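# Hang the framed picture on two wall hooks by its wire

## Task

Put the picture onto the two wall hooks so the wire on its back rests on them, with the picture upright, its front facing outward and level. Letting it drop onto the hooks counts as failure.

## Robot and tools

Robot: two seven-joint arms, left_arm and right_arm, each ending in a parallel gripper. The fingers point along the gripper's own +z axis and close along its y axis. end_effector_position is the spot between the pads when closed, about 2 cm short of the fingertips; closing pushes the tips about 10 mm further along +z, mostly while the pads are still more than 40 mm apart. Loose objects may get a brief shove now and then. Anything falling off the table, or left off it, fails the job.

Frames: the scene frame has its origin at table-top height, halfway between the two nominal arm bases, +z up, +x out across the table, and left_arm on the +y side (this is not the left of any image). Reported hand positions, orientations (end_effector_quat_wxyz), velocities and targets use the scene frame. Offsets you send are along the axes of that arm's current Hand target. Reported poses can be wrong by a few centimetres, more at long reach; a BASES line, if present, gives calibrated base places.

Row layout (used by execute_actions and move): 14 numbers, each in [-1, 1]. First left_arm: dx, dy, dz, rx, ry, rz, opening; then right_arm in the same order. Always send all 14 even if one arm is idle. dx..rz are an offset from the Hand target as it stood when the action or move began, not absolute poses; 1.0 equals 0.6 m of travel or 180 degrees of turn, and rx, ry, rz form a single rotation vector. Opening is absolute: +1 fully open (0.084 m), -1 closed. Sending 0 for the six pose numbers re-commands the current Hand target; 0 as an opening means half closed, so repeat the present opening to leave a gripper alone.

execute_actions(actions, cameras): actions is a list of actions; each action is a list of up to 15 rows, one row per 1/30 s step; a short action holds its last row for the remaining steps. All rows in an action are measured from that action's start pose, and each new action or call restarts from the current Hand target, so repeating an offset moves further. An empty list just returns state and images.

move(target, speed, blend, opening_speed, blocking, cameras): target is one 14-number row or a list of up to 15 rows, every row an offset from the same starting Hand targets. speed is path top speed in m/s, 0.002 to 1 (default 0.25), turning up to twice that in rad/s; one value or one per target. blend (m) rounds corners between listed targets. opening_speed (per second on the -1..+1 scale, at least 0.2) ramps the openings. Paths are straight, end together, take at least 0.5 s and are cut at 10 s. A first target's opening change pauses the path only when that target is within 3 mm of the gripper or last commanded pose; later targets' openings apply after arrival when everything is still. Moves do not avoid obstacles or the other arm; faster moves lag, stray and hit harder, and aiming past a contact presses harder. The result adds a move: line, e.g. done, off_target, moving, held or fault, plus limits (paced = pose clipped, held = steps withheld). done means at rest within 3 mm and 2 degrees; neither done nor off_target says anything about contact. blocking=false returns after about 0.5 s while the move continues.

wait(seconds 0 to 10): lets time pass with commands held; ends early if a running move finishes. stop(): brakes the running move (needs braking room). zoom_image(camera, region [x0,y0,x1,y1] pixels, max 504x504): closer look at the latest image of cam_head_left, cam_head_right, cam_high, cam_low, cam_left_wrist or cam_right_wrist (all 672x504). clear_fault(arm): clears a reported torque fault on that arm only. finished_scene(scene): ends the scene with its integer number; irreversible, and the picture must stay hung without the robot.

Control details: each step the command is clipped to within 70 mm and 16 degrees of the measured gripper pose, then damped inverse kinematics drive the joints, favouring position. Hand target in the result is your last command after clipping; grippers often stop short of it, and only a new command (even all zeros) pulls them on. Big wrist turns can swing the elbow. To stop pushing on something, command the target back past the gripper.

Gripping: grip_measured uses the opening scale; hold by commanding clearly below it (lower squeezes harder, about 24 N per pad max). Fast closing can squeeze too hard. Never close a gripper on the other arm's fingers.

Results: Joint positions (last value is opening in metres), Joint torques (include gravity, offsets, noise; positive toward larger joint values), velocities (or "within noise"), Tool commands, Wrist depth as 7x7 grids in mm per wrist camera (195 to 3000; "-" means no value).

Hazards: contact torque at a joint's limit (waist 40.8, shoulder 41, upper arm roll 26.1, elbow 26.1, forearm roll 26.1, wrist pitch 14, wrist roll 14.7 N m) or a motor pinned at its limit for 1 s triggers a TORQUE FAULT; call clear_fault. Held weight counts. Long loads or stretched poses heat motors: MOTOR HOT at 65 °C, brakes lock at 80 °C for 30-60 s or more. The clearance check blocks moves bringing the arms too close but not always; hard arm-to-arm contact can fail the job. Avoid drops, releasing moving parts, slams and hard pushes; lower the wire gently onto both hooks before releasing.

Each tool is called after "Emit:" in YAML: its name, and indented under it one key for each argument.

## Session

Emit:
execute_actions:
  actions: []

Emit:
zoom_image:
  camera: "cam_head_left"
  region: [210, 150, 470, 340]

Emit:
zoom_image:
  camera: "cam_high"
  region: [220, 100, 430, 300]

Scene clock: 0.00 s.
left_arm: end_effector_position=(+0.3505, -0.0453, +0.1528) grip_measured=+1.00 end_effector_quat_wxyz=(+0.068, +0.413, -0.611, +0.672) | right_arm: end_effector_position=(+0.3762, -0.8643, +0.3222) grip_measured=+1.00 end_effector_quat_wxyz=(-0.321, +0.680, -0.422, +0.506)
Joint positions: left_arm=[-0.415 0.8 -0.178 0.852 0.487 -1.37 0.961 0.084] | right_arm=[-1.09 0.33 -0.1 1.38 1.531 1.107 -0.896 0.084]
Joint velocities: within noise
Joint torques (N m): no reading
Motor temperatures (°C): left_arm=[33 32 36 32 30 36 31] | right_arm=[32 32 29 35 29 35 31]
Wrist depth (mm): cam_left_wrist=[422 2769 2713 2625 2276 2182 2246 / 366 431 2836 2732 2400 2402 805 / 324 371 453 2813 2610 901 660 / 280 286 389 481 2081 774 546 / 232 269 281 410 494 602 465 / 218 242 267 275 417 477 395 / 201 217 238 260 272 402 352] | cam_right_wrist=[1398 1433 1494 1554 1615 1685 1748 / 1417 1470 1497 1560 1642 1725 1808 / 1428 1487 1522 1590 1664 1738 1795 / 1455 1506 1574 1622 1700 1789 1728 / 1489 1521 1584 1668 1743 1782 1630 / 1497 1548 1600 1663 1711 642 1436 / 1534 1578 1656 1732 732 595 507]
Hand target: left_arm +0.3505, -0.0453, +0.1528; -0.068, -0.413, +0.611, -0.672 | right_arm +0.3762, -0.8643, +0.3222; -0.321, +0.680, -0.422, +0.506
Tool commands: left_gripper/opening=+1.0 right_gripper/opening=+1.0

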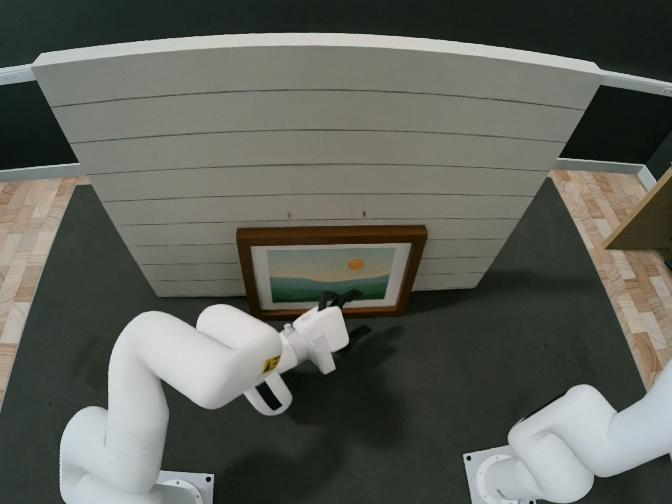

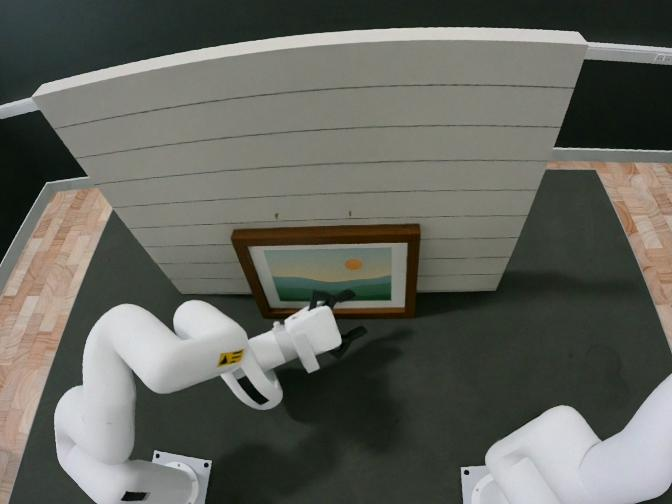

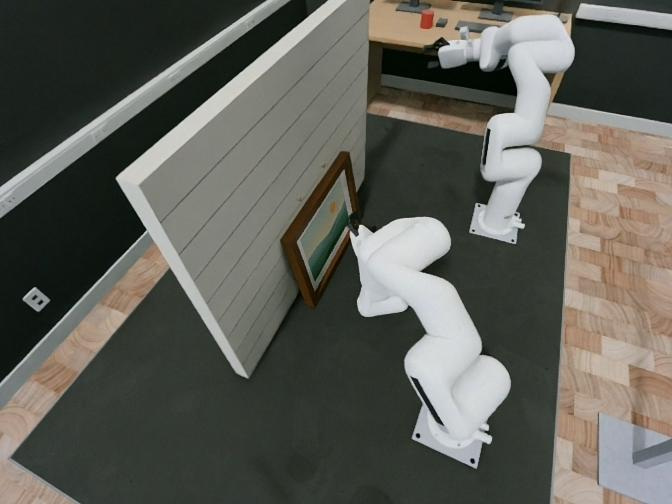

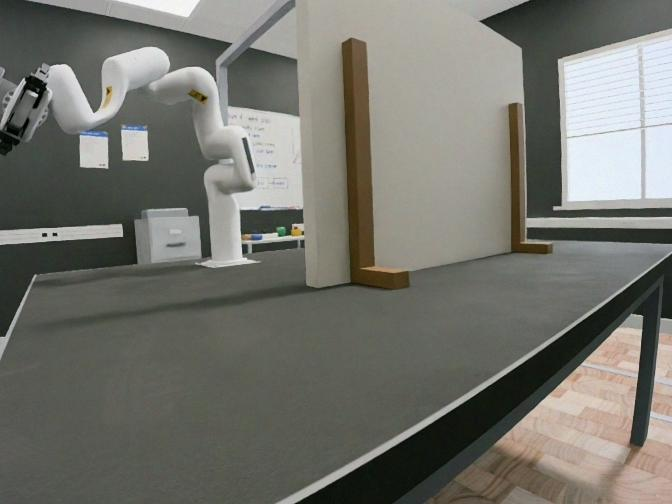

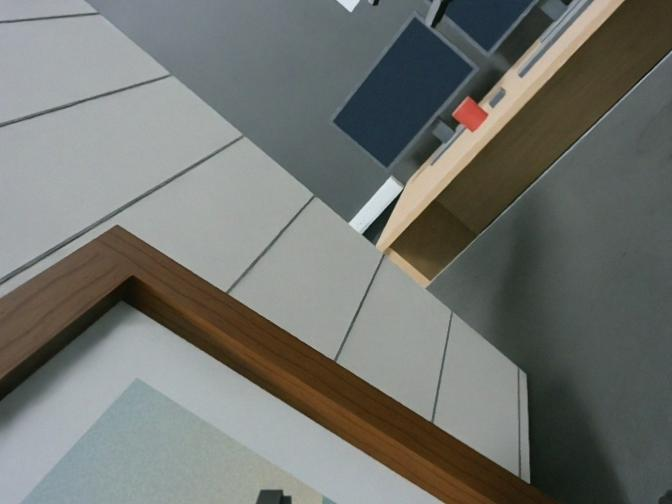

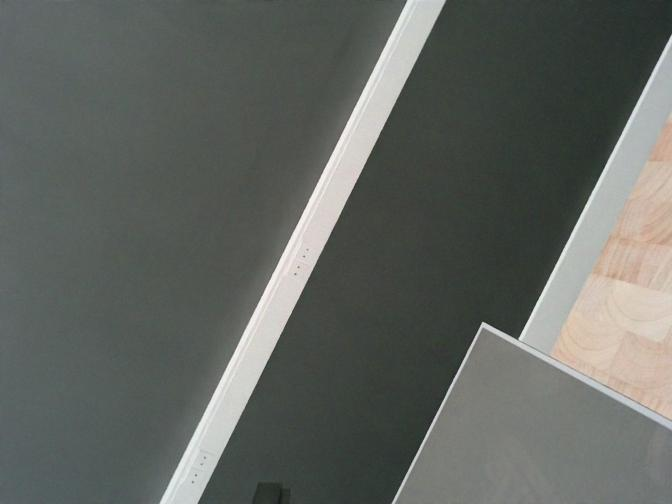

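Scaled by 1.938 from the camera's 672x504 image, which has a finer 960x720 frame.

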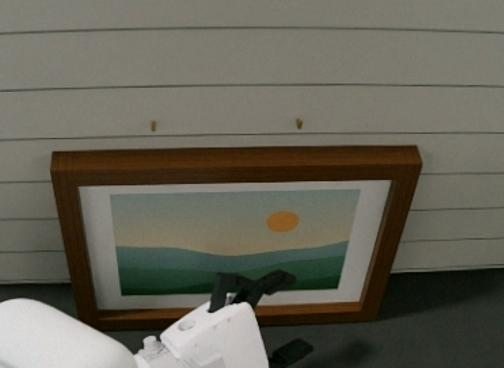

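Scaled by 2.400 from the camera's 672x504 image, which has a finer 960x720 frame.

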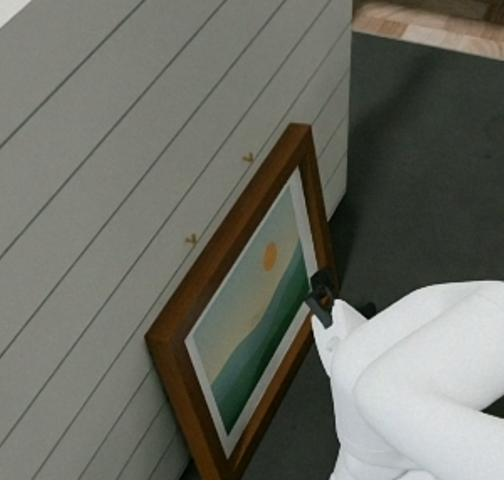

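Emit:
move:
  target: [0.2305,-0.1953,-0.1783,0.0861,-0.3334,0.1504,1,-0.6955,-0.289,-0.0117,0.1747,-0.4327,0.0503,1]
  speed: 0.3

Scene clock: 53.80 s.
left_arm: end_effector_position=(+0.2799, +0.0198, +0.3400) grip_measured=+1.00 end_effector_quat_wxyz=(-0.448, +0.547, -0.548, +0.447) | right_arm: end_effector_position=(+0.3580, -0.4133, +0.2998) grip_measured=+1.00 end_effector_quat_wxyz=(+0.706, -0.706, +0.036, -0.036)
Joint positions: left_arm=[-0.989 0.31 -0.399 1.043 -1.515 -1.405 2.349 0.084] | right_arm=[-0.898 0.321 0.164 1.15 1.09 1.985 -0.824 0.084]
Joint velocities: within noise
Joint torques (N m): left_arm=[-3.88 -26.13 0.87 13.19 -0.62 -1.7 1.53] | right_arm=[7.59 -17.93 5.35 11.44 0.74 3.59 -1.74]
Motor temperatures (°C): left_arm=[33 32 36 32 30 36 31] | right_arm=[32 32 29 37 29 35 31]
Wrist depth (mm): cam_left_wrist=[305 313 322 332 310 312 314 / 304 313 322 332 310 327 330 / 304 313 322 332 310 328 330 / 304 312 322 332 310 327 329 / 304 312 321 331 309 327 329 / 303 312 321 330 308 326 329 / 301 312 321 331 308 327 329] | cam_right_wrist=[- - - - - - - / 228 227 227 227 226 226 226 / 390 389 389 329 329 369 384 / - 842 839 834 434 369 368 / - - 2950 2978 2969 1021 710 / - 2985 2987 2910 - 1171 740 / 2952 2946 2979 2976 2968 1146 742]
Hand target: left_arm +0.2799, +0.0198, +0.3401; -0.448, +0.547, -0.548, +0.447 | right_arm +0.3580, -0.4133, +0.2998; +0.706, -0.706, +0.036, -0.036
Off the commanded pose: left_arm 0.000 m, 0 deg | right_arm 0.000 m, 0 deg.
move: done

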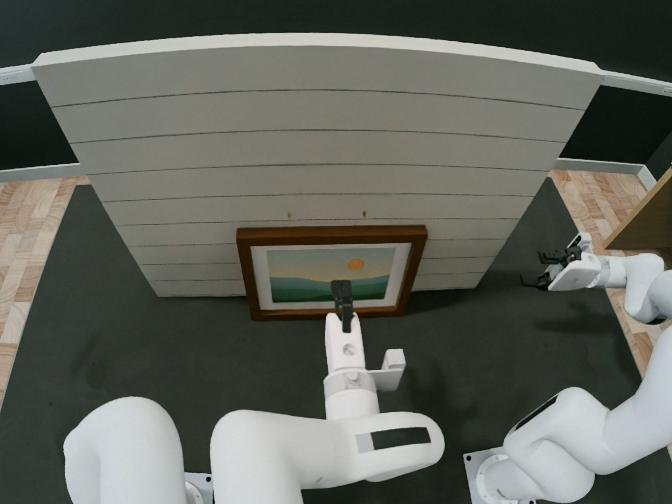

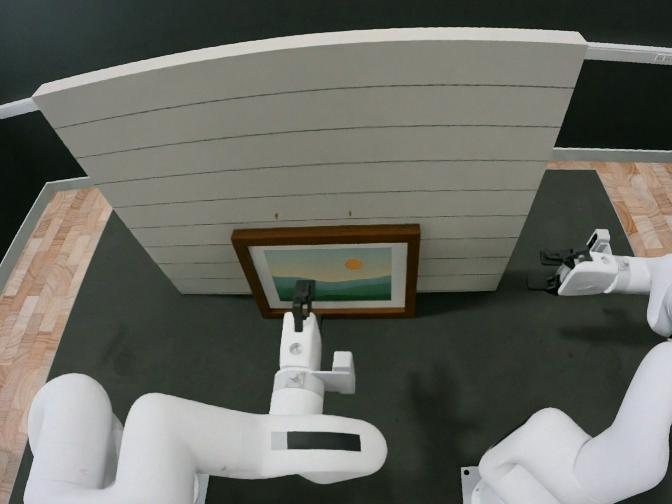

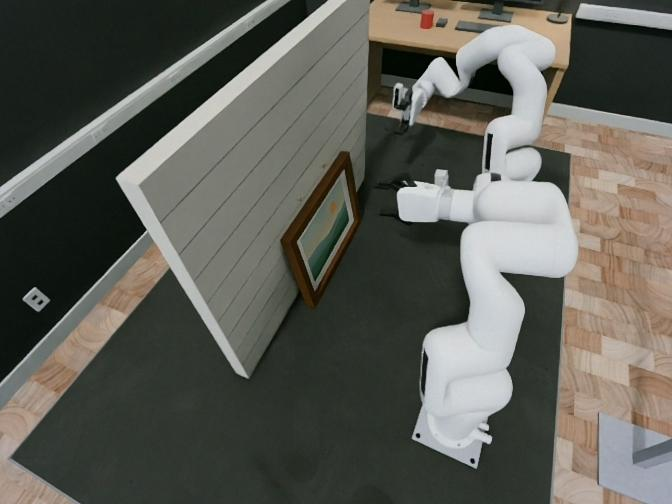

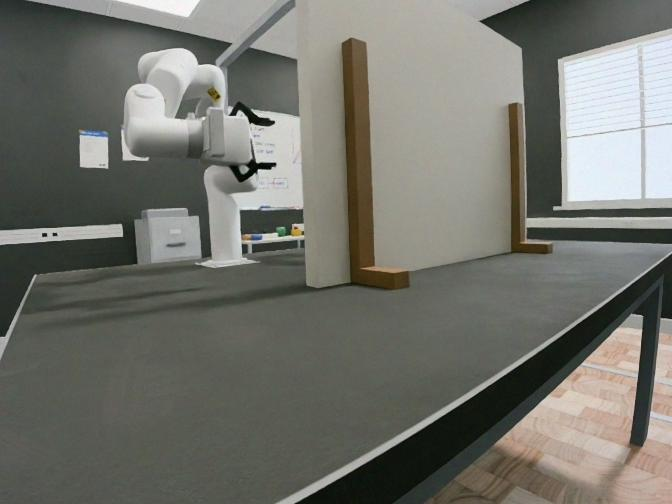

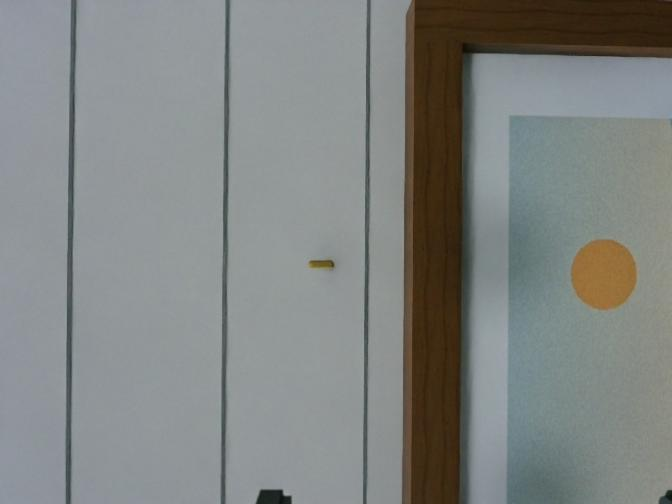

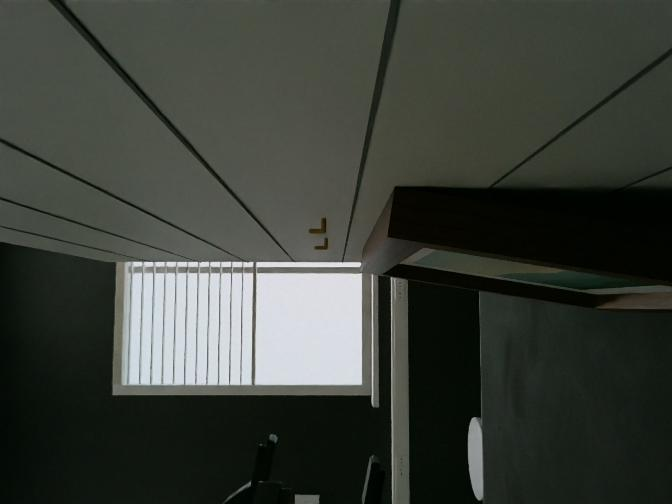

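Emit:
zoom_image:
  camera: "cam_left_wrist"
  region: [280, 0, 520, 180]

Emit:
zoom_image:
  camera: "cam_left_wrist"
  region: [280, 180, 520, 360]

Emit:
move:
  target: [-0.2333,0,0,0,0,0,1,0,0,0,0,0,0,1]
  speed: 0.25
  cameras: ["cam_left_wrist"]

Emit:
zoom_image:
  camera: "cam_left_wrist"
  region: [280, 0, 520, 180]

Emit:
zoom_image:
  camera: "cam_left_wrist"
  region: [280, 324, 520, 504]

Scaled by 2.100 from the camera's 672x504 image, which has a finer 960x720 frame.

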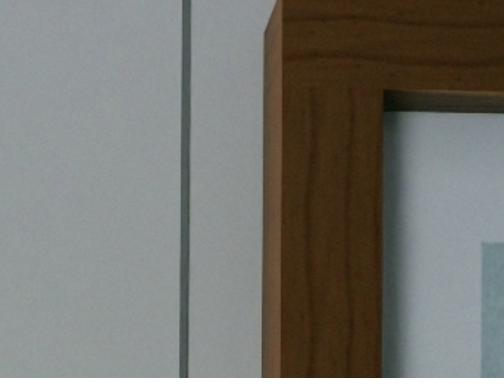

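Scaled by 2.100 from the camera's 672x504 image, which has a finer 960x720 frame.

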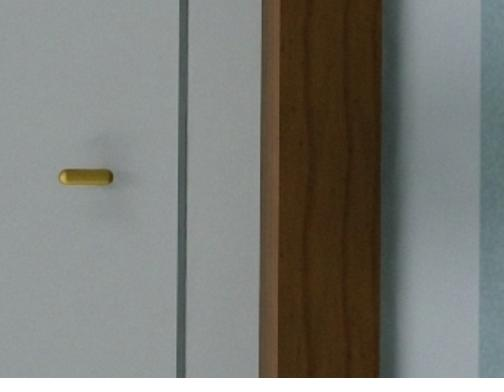

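Scene clock: 62.60 s.
left_arm: end_effector_position=(+0.2799, +0.1598, +0.3402) grip_measured=+1.00 end_effector_quat_wxyz=(-0.448, +0.547, -0.548, +0.447) | right_arm: end_effector_position=(+0.3580, -0.4133, +0.2998) grip_measured=+1.00 end_effector_quat_wxyz=(+0.706, -0.706, +0.036, -0.036)
Joint positions: left_arm=[-0.901 -0.126 -0.355 0.499 -1.487 -1.214 2.196 0.084] | right_arm=[-0.898 0.321 0.164 1.15 1.09 1.985 -0.824 0.084]
Joint velocities: within noise
Joint torques (N m): left_arm=[4.2 -22.12 2.72 8.16 4.25 -0.43 -1.52] | right_arm=[6.86 -18.46 4.77 13.21 3.13 2.76 -1.53]
Motor temperatures (°C): left_arm=[33 32 36 33 30 36 31] | right_arm=[32 32 29 37 29 35 31]
Wrist depth (mm): cam_left_wrist=[307 316 324 334 312 330 332 / 306 316 324 333 311 330 332 / 306 314 323 334 311 329 331 / 306 314 323 333 312 329 331 / 306 314 323 333 310 329 331 / 305 314 323 333 310 328 330 / 303 313 323 332 311 313 315] | cam_right_wrist=[- - - - - - - / 228 227 227 227 226 226 226 / 391 390 389 330 330 368 385 / 2965 842 837 838 436 368 367 / - 2986 - - - 1010 680 / 2957 - 2979 - 2994 1152 741 / 2951 2894 689 2961 2916 1165 742]
Hand target: left_arm +0.2799, +0.1598, +0.3402; -0.448, +0.547, -0.548, +0.447 | right_arm +0.3580, -0.4133, +0.2998; +0.706, -0.706, +0.036, -0.036
Off the commanded pose: left_arm 0.000 m, 0 deg | right_arm 0.000 m, 0 deg.
move: done
Images, in order (width x height): cam_left_wrist 672x504.

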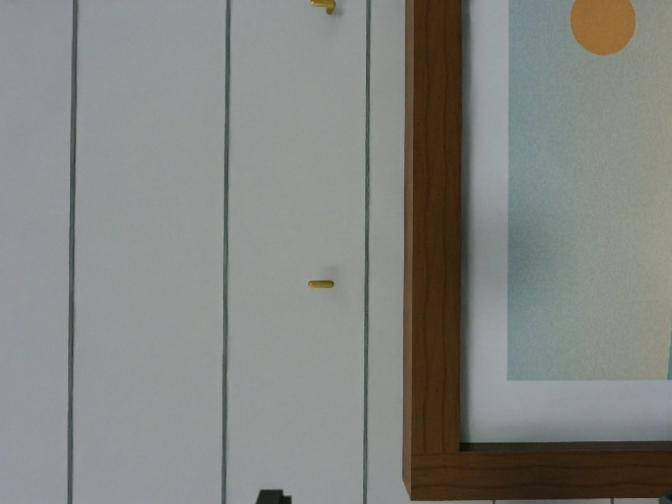

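Scaled by 2.100 from the camera's 672x504 image, which has a finer 960x720 frame.

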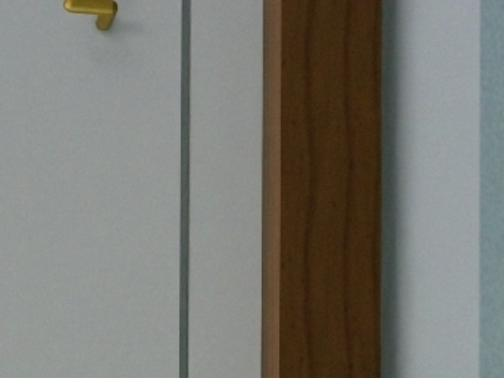

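Scaled by 2.100 from the camera's 672x504 image, which has a finer 960x720 frame.

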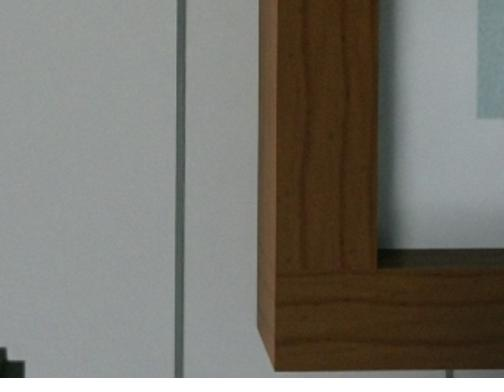

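Emit:
move:
  target: [0.229,0.0307,0.1825,0.0122,-0.0028,0,0.071,0,0,0,0,0,0,1]
  speed: 0.2
  cameras: ["cam_left_wrist","cam_right_wrist"]

Emit:
zoom_image:
  camera: "cam_left_wrist"
  region: [330, 404, 672, 504]

Scene clock: 76.60 s.
left_arm: end_effector_position=(+0.3835, +0.0224, +0.3003) grip_measured=+0.06 end_effector_quat_wxyz=(-0.461, +0.540, -0.537, +0.455) | right_arm: end_effector_position=(+0.3580, -0.4133, +0.2998) grip_measured=+1.00 end_effector_quat_wxyz=(+0.706, -0.706, +0.036, -0.036)
Joint positions: left_arm=[-0.872 0.48 -0.283 1.123 -1.282 -1.302 2.251 0.047] | right_arm=[-0.898 0.321 0.164 1.15 1.09 1.985 -0.824 0.084]
Joint velocities: within noise
Joint torques (N m): left_arm=[-3.53 -31.39 0.53 12.86 -1.1 -2.1 1.66] | right_arm=[7.37 -19.23 3.63 13.09 3.37 1.82 -1.41]
Motor temperatures (°C): left_arm=[33 32 36 33 30 36 31] | right_arm=[32 32 29 37 29 35 32]
Wrist depth (mm): cam_left_wrist=[209 214 220 226 199 214 214 / 210 215 221 226 198 215 215 / 210 214 220 226 199 215 215 / 210 215 220 226 198 215 215 / 210 215 221 226 198 215 215 / 210 215 221 226 199 215 215 / 210 215 220 226 199 215 215] | cam_right_wrist=[- - - - - - - / 227 228 227 226 227 226 226 / 390 390 388 330 329 369 386 / - 842 841 846 433 368 369 / - 2972 - 2982 - 1016 680 / 2947 2945 2889 550 - 1167 742 / 2903 2980 - 537 2974 1168 736]
Hand target: left_arm +0.3835, +0.0224, +0.3003; -0.461, +0.540, -0.537, +0.455 | right_arm +0.3580, -0.4133, +0.2998; +0.706, -0.706, +0.036, -0.036
Off the commanded pose: left_arm 0.000 m, 0 deg | right_arm 0.000 m, 0 deg.
move: done
Images, in order (width x height): cam_left_wrist 672x504, cam_right_wrist 672x504.

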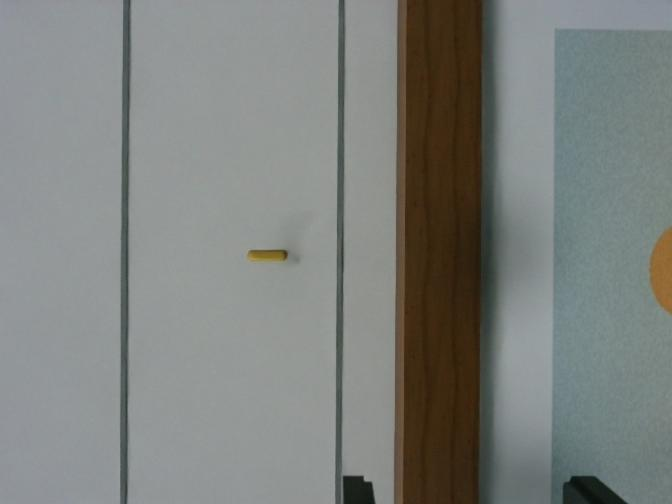

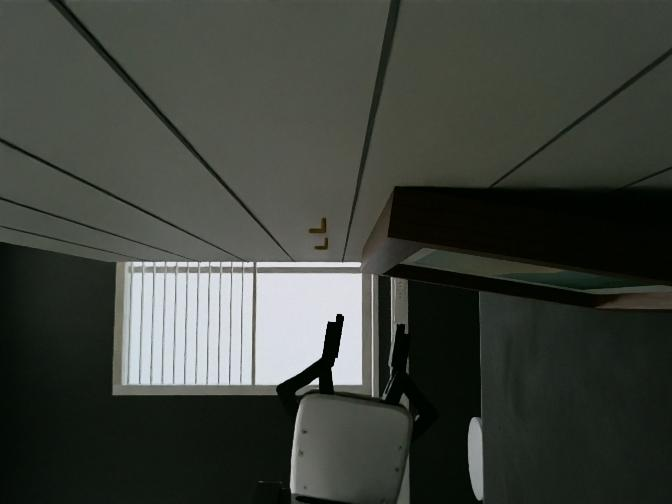

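Scaled by 1.474 from the camera's 672x504 image, which has a finer 960x720 frame.

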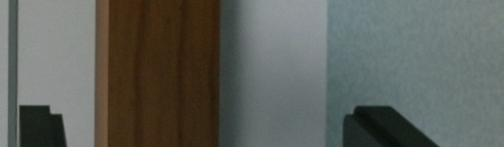

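Emit:
move:
  target: [0,0.0017,0.0975,0,0,0.0032,0.071,0,0,0,0,0,0,1]
  speed: 0.08
  cameras: ["cam_left_wrist","cam_right_wrist"]

Emit:
zoom_image:
  camera: "cam_left_wrist"
  region: [330, 404, 672, 504]

Scene clock: 81.43 s.
left_arm: end_effector_position=(+0.4410, +0.0229, +0.2899) grip_measured=+0.06 end_effector_quat_wxyz=(-0.463, +0.538, -0.540, +0.453) | right_arm: end_effector_position=(+0.3580, -0.4133, +0.2998) grip_measured=+1.00 end_effector_quat_wxyz=(+0.706, -0.706, +0.036, -0.036)
Joint positions: left_arm=[-0.816 0.564 -0.229 1.237 -1.202 -1.217 2.275 0.047] | right_arm=[-0.898 0.321 0.164 1.15 1.09 1.985 -0.824 0.084]
Joint velocities: within noise
Joint torques (N m): left_arm=[4.7 -33.95 0.93 13.55 4.21 -0.52 1.68] | right_arm=[7.23 -20.05 3.28 13.1 3.37 1.17 -1.18]
Motor temperatures (°C): left_arm=[33 32 36 33 30 36 31] | right_arm=[32 32 29 37 29 35 32]
Wrist depth (mm): cam_left_wrist=[- - - - - - - / - - - - - - - / - - - - - - - / - - - - - - - / - - - - - - - / - - - - - - - / - - - - - - -] | cam_right_wrist=[- - - - - - - / 227 227 227 227 226 225 226 / 391 390 390 330 329 370 386 / - 839 837 719 436 368 369 / - - - 562 - 1021 678 / 2987 2973 2920 544 - 1165 743 / 2961 2930 2921 537 2938 1162 741]
Hand target: left_arm +0.4411, +0.0229, +0.2899; -0.463, +0.538, -0.540, +0.453 | right_arm +0.3580, -0.4133, +0.2998; +0.706, -0.706, +0.036, -0.036
Off the commanded pose: left_arm 0.000 m, 0 deg | right_arm 0.000 m, 0 deg.
move: done
Images, in order (width x height): cam_left_wrist 672x504, cam_right_wrist 672x504.

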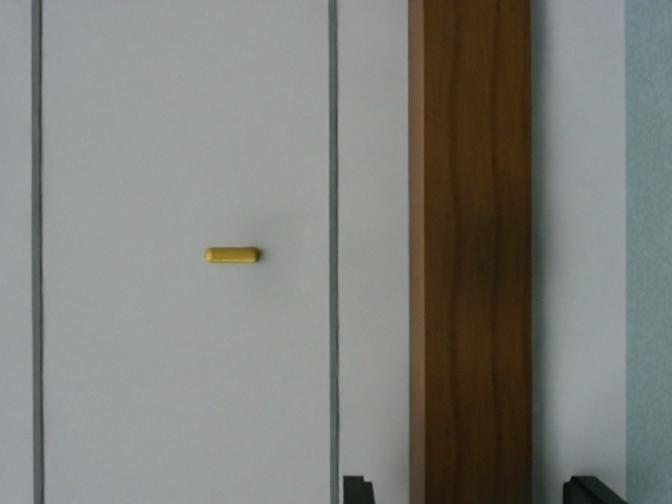

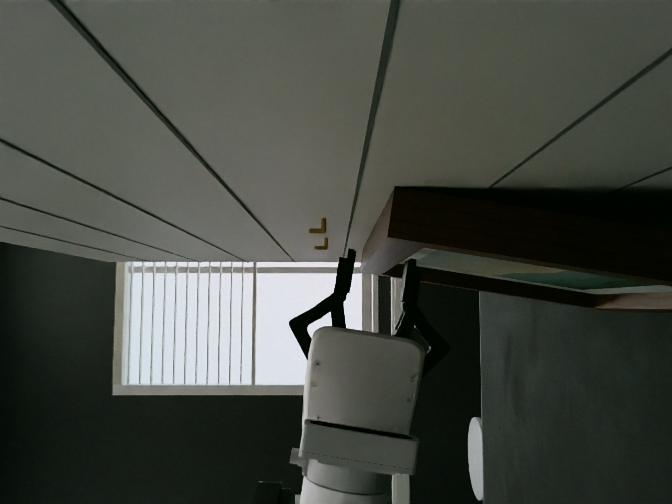

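Scaled by 1.474 from the camera's 672x504 image, which has a finer 960x720 frame.

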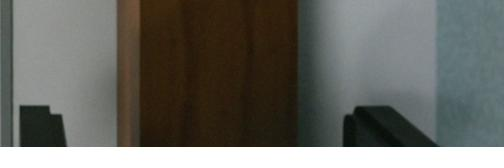

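Emit:
move:
  target: [0,0.001,0,0,0,0,-0.5,0,0,0,0,0,0,1]
  speed: 0.05
  opening_speed: 0.5
  cameras: ["cam_left_wrist"]

Emit:
zoom_image:
  camera: "cam_left_wrist"
  region: [330, 404, 672, 504]

Scene clock: 88.30 s.
left_arm: end_effector_position=(+0.4410, +0.0230, +0.2891) grip_measured=-0.44 end_effector_quat_wxyz=(-0.463, +0.538, -0.540, +0.453) | right_arm: end_effector_position=(+0.3580, -0.4133, +0.2998) grip_measured=+1.00 end_effector_quat_wxyz=(+0.706, -0.706, +0.036, -0.036)
Joint positions: left_arm=[-0.816 0.566 -0.229 1.237 -1.201 -1.218 2.273 0.025] | right_arm=[-0.898 0.321 0.164 1.15 1.09 1.985 -0.824 0.084]
Joint velocities: within noise
Joint torques (N m): left_arm=[-1.12 -49.6 -0.51 15.75 4.56 -1.94 -0.89] | right_arm=[6.92 -20.32 2.46 13.21 3.56 1.1 -0.96]
Motor temperatures (°C): left_arm=[33 32 36 33 30 36 31] | right_arm=[32 32 29 37 29 35 32]
Wrist depth (mm): cam_left_wrist=[- - - - - - - / - - - - - - - / - - - - - - - / - - - - - - - / - - - - - - - / - - - - - - - / - - - - - - -] | cam_right_wrist=[- - - - - - - / 227 227 227 227 226 226 226 / 390 389 388 329 330 369 386 / - 845 842 836 436 369 368 / 2965 2950 2983 561 2957 1013 680 / 2976 2966 2995 541 2957 1172 738 / 2944 2913 2941 529 2889 1160 741]
Hand target: left_arm +0.4410, +0.0229, +0.2893; -0.463, +0.538, -0.540, +0.453 | right_arm +0.3580, -0.4133, +0.2998; +0.706, -0.706, +0.036, -0.036
Off the commanded pose: left_arm 0.000 m, 0 deg | right_arm 0.000 m, 0 deg.
move: done
Images, in order (width x height): cam_left_wrist 672x504.

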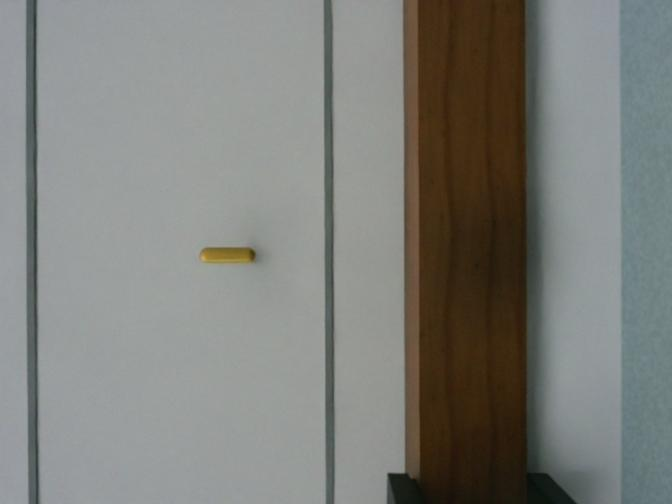

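Scaled by 1.474 from the camera's 672x504 image, which has a finer 960x720 frame.

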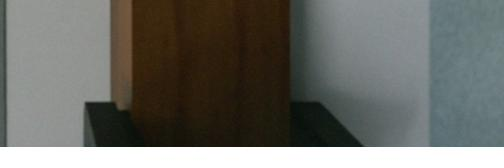

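Emit:
move:
  target:
    - [0,0,0,0,0,0,-1,0,0,0,0,0,0,1]
    - [-0.0013,-0.0332,-0.1068,0,0,0,-1,0,0,0,0,0,0,1]
  speed: 0.06
  opening_speed: 1
  cameras: ["cam_head_left","cam_left_wrist","cam_right_wrist"]

Emit:
zoom_image:
  camera: "cam_right_wrist"
  region: [300, 200, 672, 460]

Scene clock: 93.37 s.
left_arm: end_effector_position=(+0.3811, +0.0229, +0.3192) grip_measured=-0.44 end_effector_quat_wxyz=(-0.463, +0.538, -0.540, +0.453) | right_arm: end_effector_position=(+0.3580, -0.4133, +0.2998) grip_measured=+1.00 end_effector_quat_wxyz=(+0.706, -0.706, +0.036, -0.036)
Joint positions: left_arm=[-0.873 0.439 -0.289 1.135 -1.31 -1.29 2.313 0.025] | right_arm=[-0.898 0.321 0.164 1.15 1.09 1.985 -0.824 0.084]
Joint velocities: within noise
Joint torques (N m): left_arm=[-3.69 -47.09 -2.9 12 0.86 -2.93 1.4] | right_arm=[6.27 -20.98 1.96 13.12 3.18 1.02 -0.74]
Motor temperatures (°C): left_arm=[33 33 36 34 30 36 31] | right_arm=[32 32 29 37 29 35 32]
Wrist depth (mm): cam_left_wrist=[212 217 223 - - - - / 212 217 223 - - - - / 212 217 223 - - - - / 212 217 223 - - - - / 212 217 223 - - - - / 212 217 223 - - - - / 212 217 222 - - - -] | cam_right_wrist=[- - - - - - - / 227 227 227 227 226 226 225 / 391 389 388 329 386 328 385 / - 842 840 838 827 831 681 / - 2996 2972 554 364 364 625 / 2976 2871 2982 559 2958 1021 628 / 2918 2957 539 536 2971 1171 740]
Hand target: left_arm +0.3810, +0.0229, +0.3193; -0.463, +0.538, -0.540, +0.453 | right_arm +0.3580, -0.4133, +0.2998; +0.706, -0.706, +0.036, -0.036
Off the commanded pose: left_arm 0.000 m, 0 deg | right_arm 0.000 m, 0 deg.
move: done
Images, in order (width x height): cam_head_left 672x504, cam_left_wrist 672x504, cam_right_wrist 672x504.

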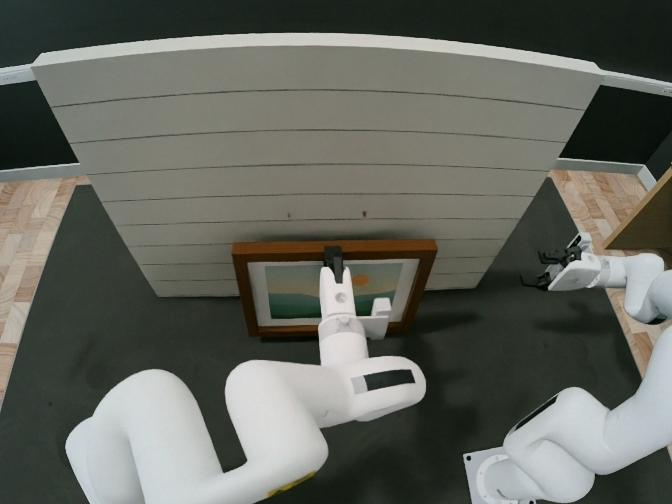

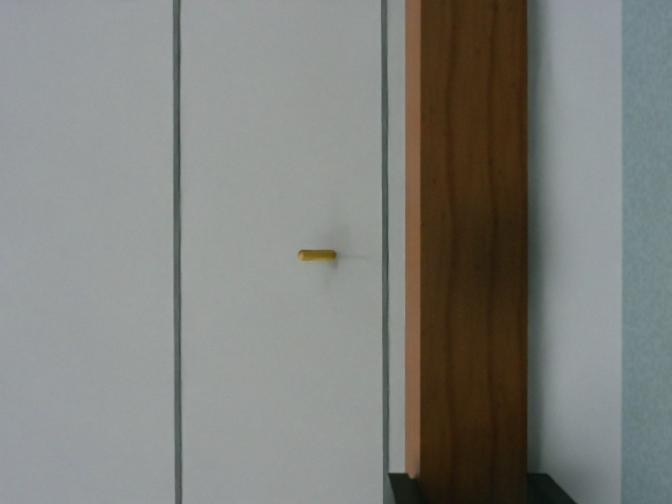

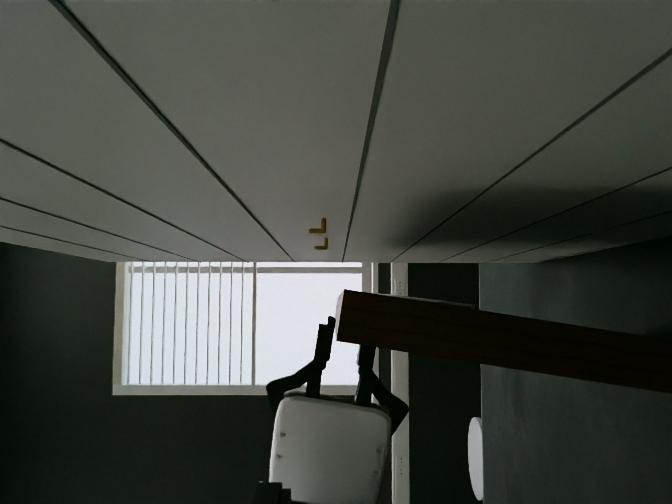

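Scaled by 1.355 from the camera's 672x504 image, which has a finer 960x720 frame.

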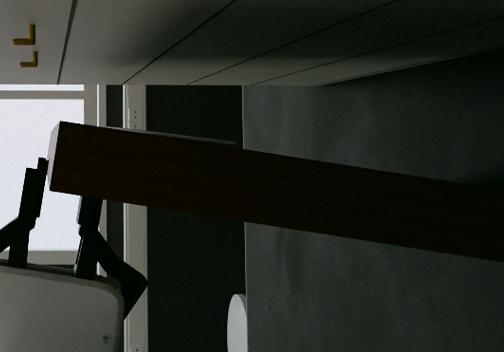

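Emit:
move:
  target:
    - [-0.0307,-0.032,-0.2097,0.0504,0.1678,0.0146,-1,0,0,0,0,0,0,1]
    - [-0.0307,-0.032,-0.2097,0.0504,0.1678,0.0146,-1,-0.1877,0.118,0.4005,0,-0.1245,0,1]
  speed: [0.14,0.3]

Scene clock: 107.17 s.
left_arm: end_effector_position=(+0.2597, +0.0400, +0.3586) grip_measured=-0.44 end_effector_quat_wxyz=(+0.357, -0.351, +0.617, -0.608) | right_arm: end_effector_position=(+0.2703, -0.1630, +0.2290) grip_measured=+1.00 end_effector_quat_wxyz=(+0.700, -0.700, -0.102, +0.102)
Joint positions: left_arm=[-0.861 -0.067 -0.333 0.384 -0.772 -1.218 1.875 0.025] | right_arm=[-0.585 0.227 0.426 0.768 1.148 1.726 -1.022 0.084]
Joint velocities: within noise
Joint torques (N m): left_arm=[4.58 -28.78 2.29 11.74 4.2 -2.1 -1.47] | right_arm=[7.98 -12.41 5.72 12.42 3.45 0.38 -1.69]
Motor temperatures (°C): left_arm=[33 33 36 34 30 37 31] | right_arm=[32 32 29 37 29 35 32]
Wrist depth (mm): cam_left_wrist=[2579 543 - - - - - / 506 506 506 - - - - / 467 466 456 - - - - / 432 432 431 - - - - / 409 410 407 - - - - / 382 382 376 - - - - / 358 358 358 - - - -] | cam_right_wrist=[2585 414 417 418 417 417 418 / 2600 362 374 373 374 375 371 / - 317 327 339 338 340 328 / - 290 299 300 300 300 300 / 256 264 276 277 276 276 276 / 238 244 249 250 250 250 250 / 218 233 228 233 233 233 233]
Hand target: left_arm +0.2597, +0.0400, +0.3586; +0.357, -0.351, +0.617, -0.608 | right_arm +0.2703, -0.1629, +0.2289; +0.700, -0.700, -0.102, +0.102
Off the commanded pose: left_arm 0.000 m, 0 deg | right_arm 0.000 m, 0 deg.
move: done

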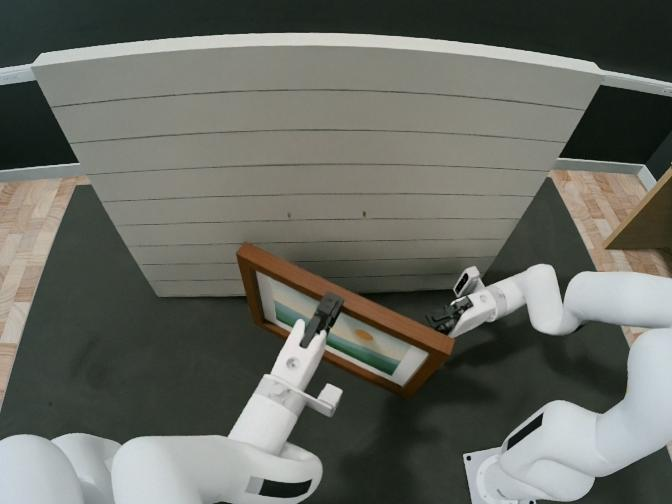

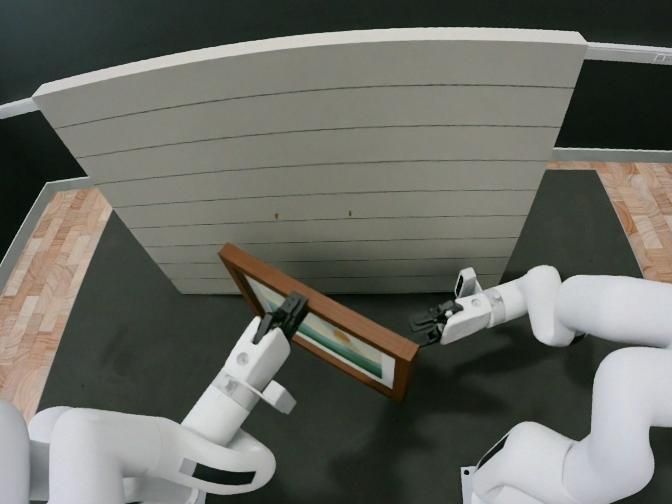

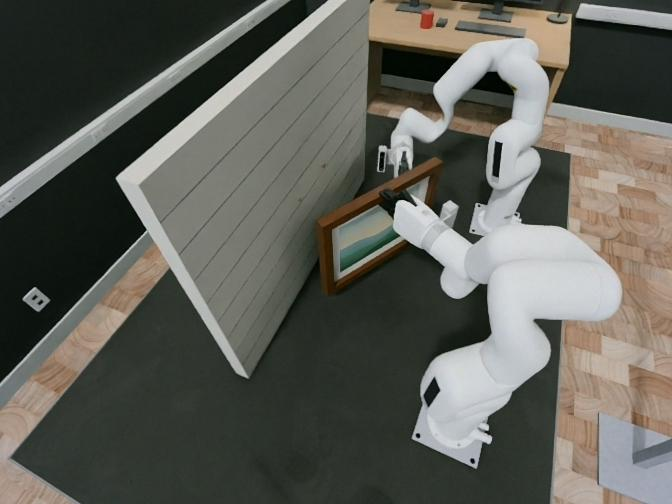

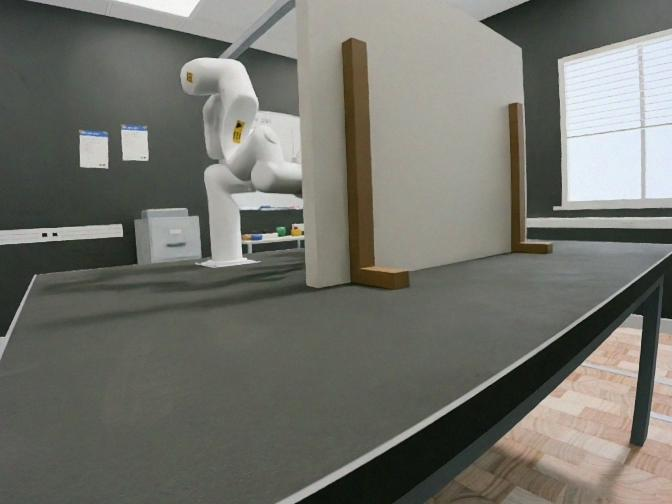

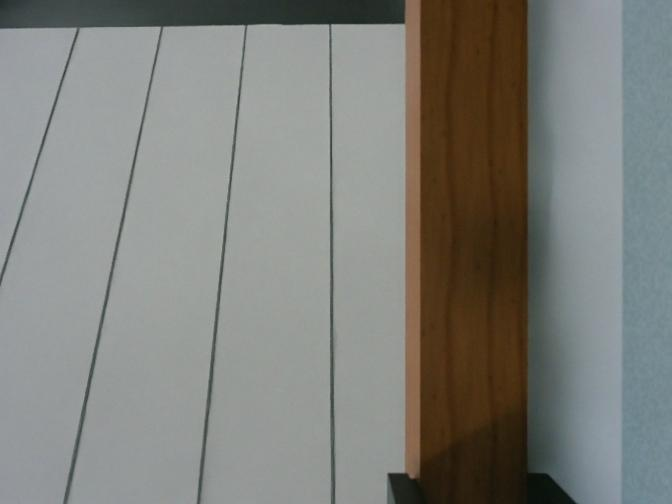

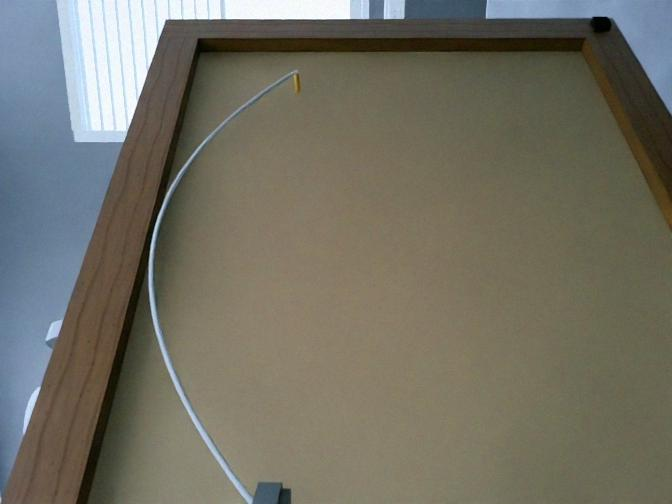

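Emit:
zoom_image:
  camera: "cam_right_wrist"
  region: [130, 40, 350, 260]

Emit:
zoom_image:
  camera: "cam_right_wrist"
  region: [130, 260, 350, 504]

Emit:
wait:
  seconds: 0.1
  cameras: ["cam_right_wrist", "cam_high", "cam_head_right"]

Scaled by 2.291 from the camera's 672x504 image, which has a finer 960x720 frame.

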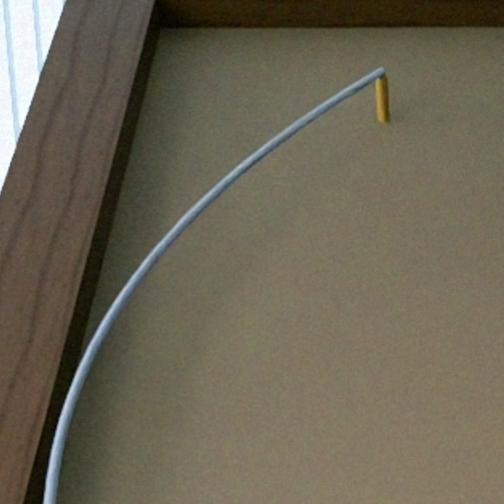

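Scaled by 2.066 from the camera's 672x504 image, which has a finer 960x720 frame.

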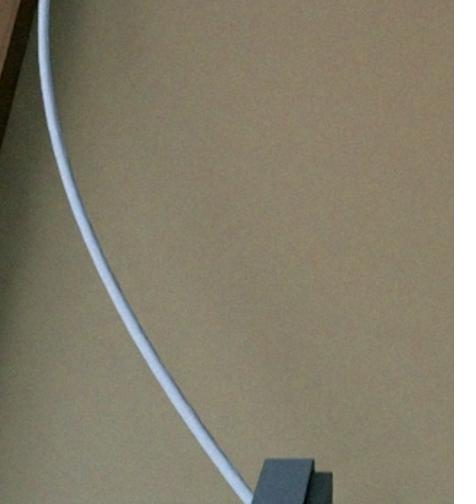

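Scene clock: 112.27 s.
left_arm: end_effector_position=(+0.2597, +0.0400, +0.3586) grip_measured=-0.44 end_effector_quat_wxyz=(+0.357, -0.351, +0.617, -0.608) | right_arm: end_effector_position=(+0.2703, -0.1629, +0.2289) grip_measured=+1.00 end_effector_quat_wxyz=(+0.700, -0.700, -0.102, +0.102)
Joint positions: left_arm=[-0.861 -0.067 -0.333 0.384 -0.772 -1.218 1.875 0.025] | right_arm=[-0.585 0.227 0.426 0.768 1.148 1.726 -1.022 0.084]
Joint velocities: within noise
Joint torques (N m): left_arm=[3.94 -27.89 2.1 12.71 3.66 -2.33 -1.5] | right_arm=[7.25 -12.54 5.5 11.46 2.88 0.83 -1.44]
Motor temperatures (°C): left_arm=[33 33 36 34 30 37 31] | right_arm=[32 32 29 37 29 35 32]
Wrist depth (mm): cam_left_wrist=[2549 545 - - - - - / 507 507 506 - - - - / 467 467 457 - - - - / 432 433 431 - - - - / 409 408 406 - - - - / 382 380 376 - - - - / 359 358 358 - - - -] | cam_right_wrist=[2576 416 416 417 416 417 418 / 2632 361 374 375 375 374 372 / - 318 327 338 338 338 328 / - 290 299 299 299 300 300 / 256 264 276 276 276 276 275 / 238 243 250 250 250 250 250 / 218 233 228 233 233 233 233]
Hand target: left_arm +0.2597, +0.0400, +0.3586; +0.357, -0.351, +0.617, -0.608 | right_arm +0.2703, -0.1629, +0.2289; +0.700, -0.700, -0.102, +0.102
Tool commands: left_gripper/opening=-1.0 right_gripper/opening=+1.0
Off the commanded pose: left_arm 0.000 m, 0 deg | right_arm 0.000 m, 0 deg.
wait: 0.10 s; at rest from the start
Images, in order (width x height): cam_head_right 672x504, cam_high 672x504, cam_right_wrist 672x504.

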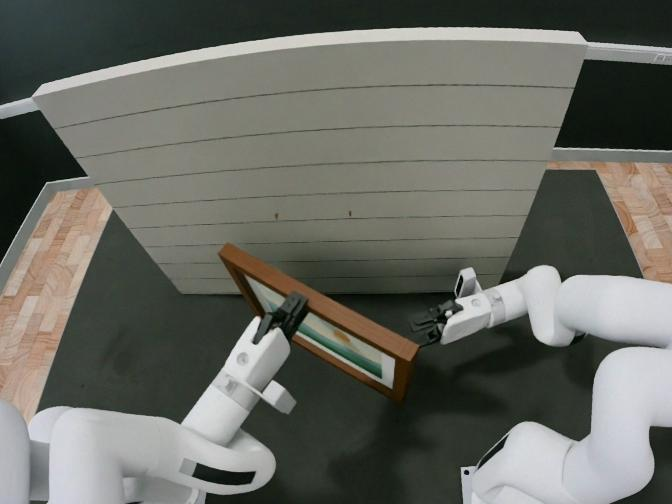

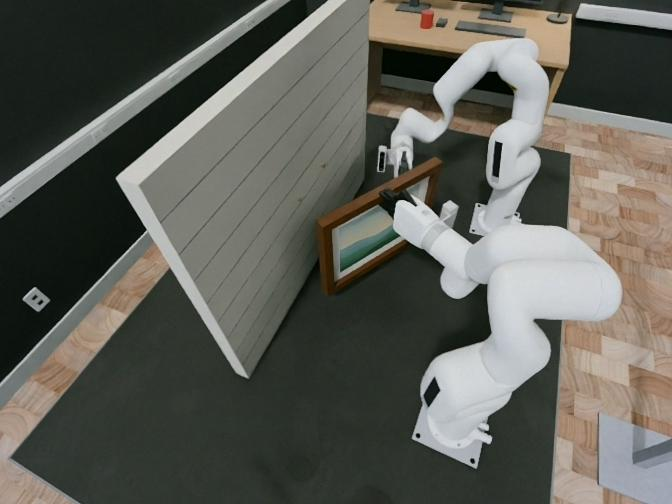

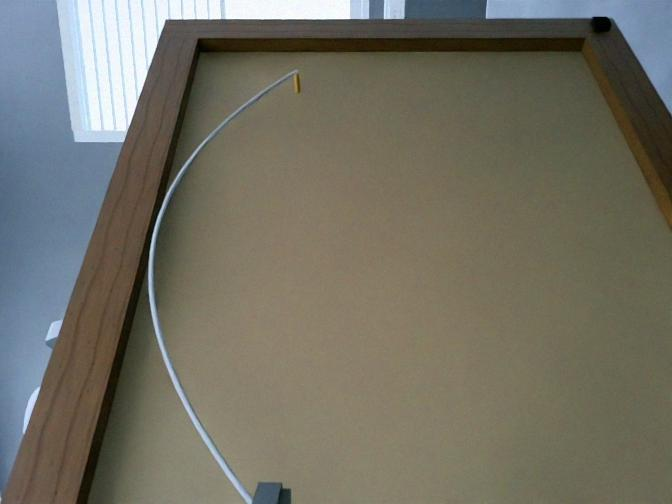

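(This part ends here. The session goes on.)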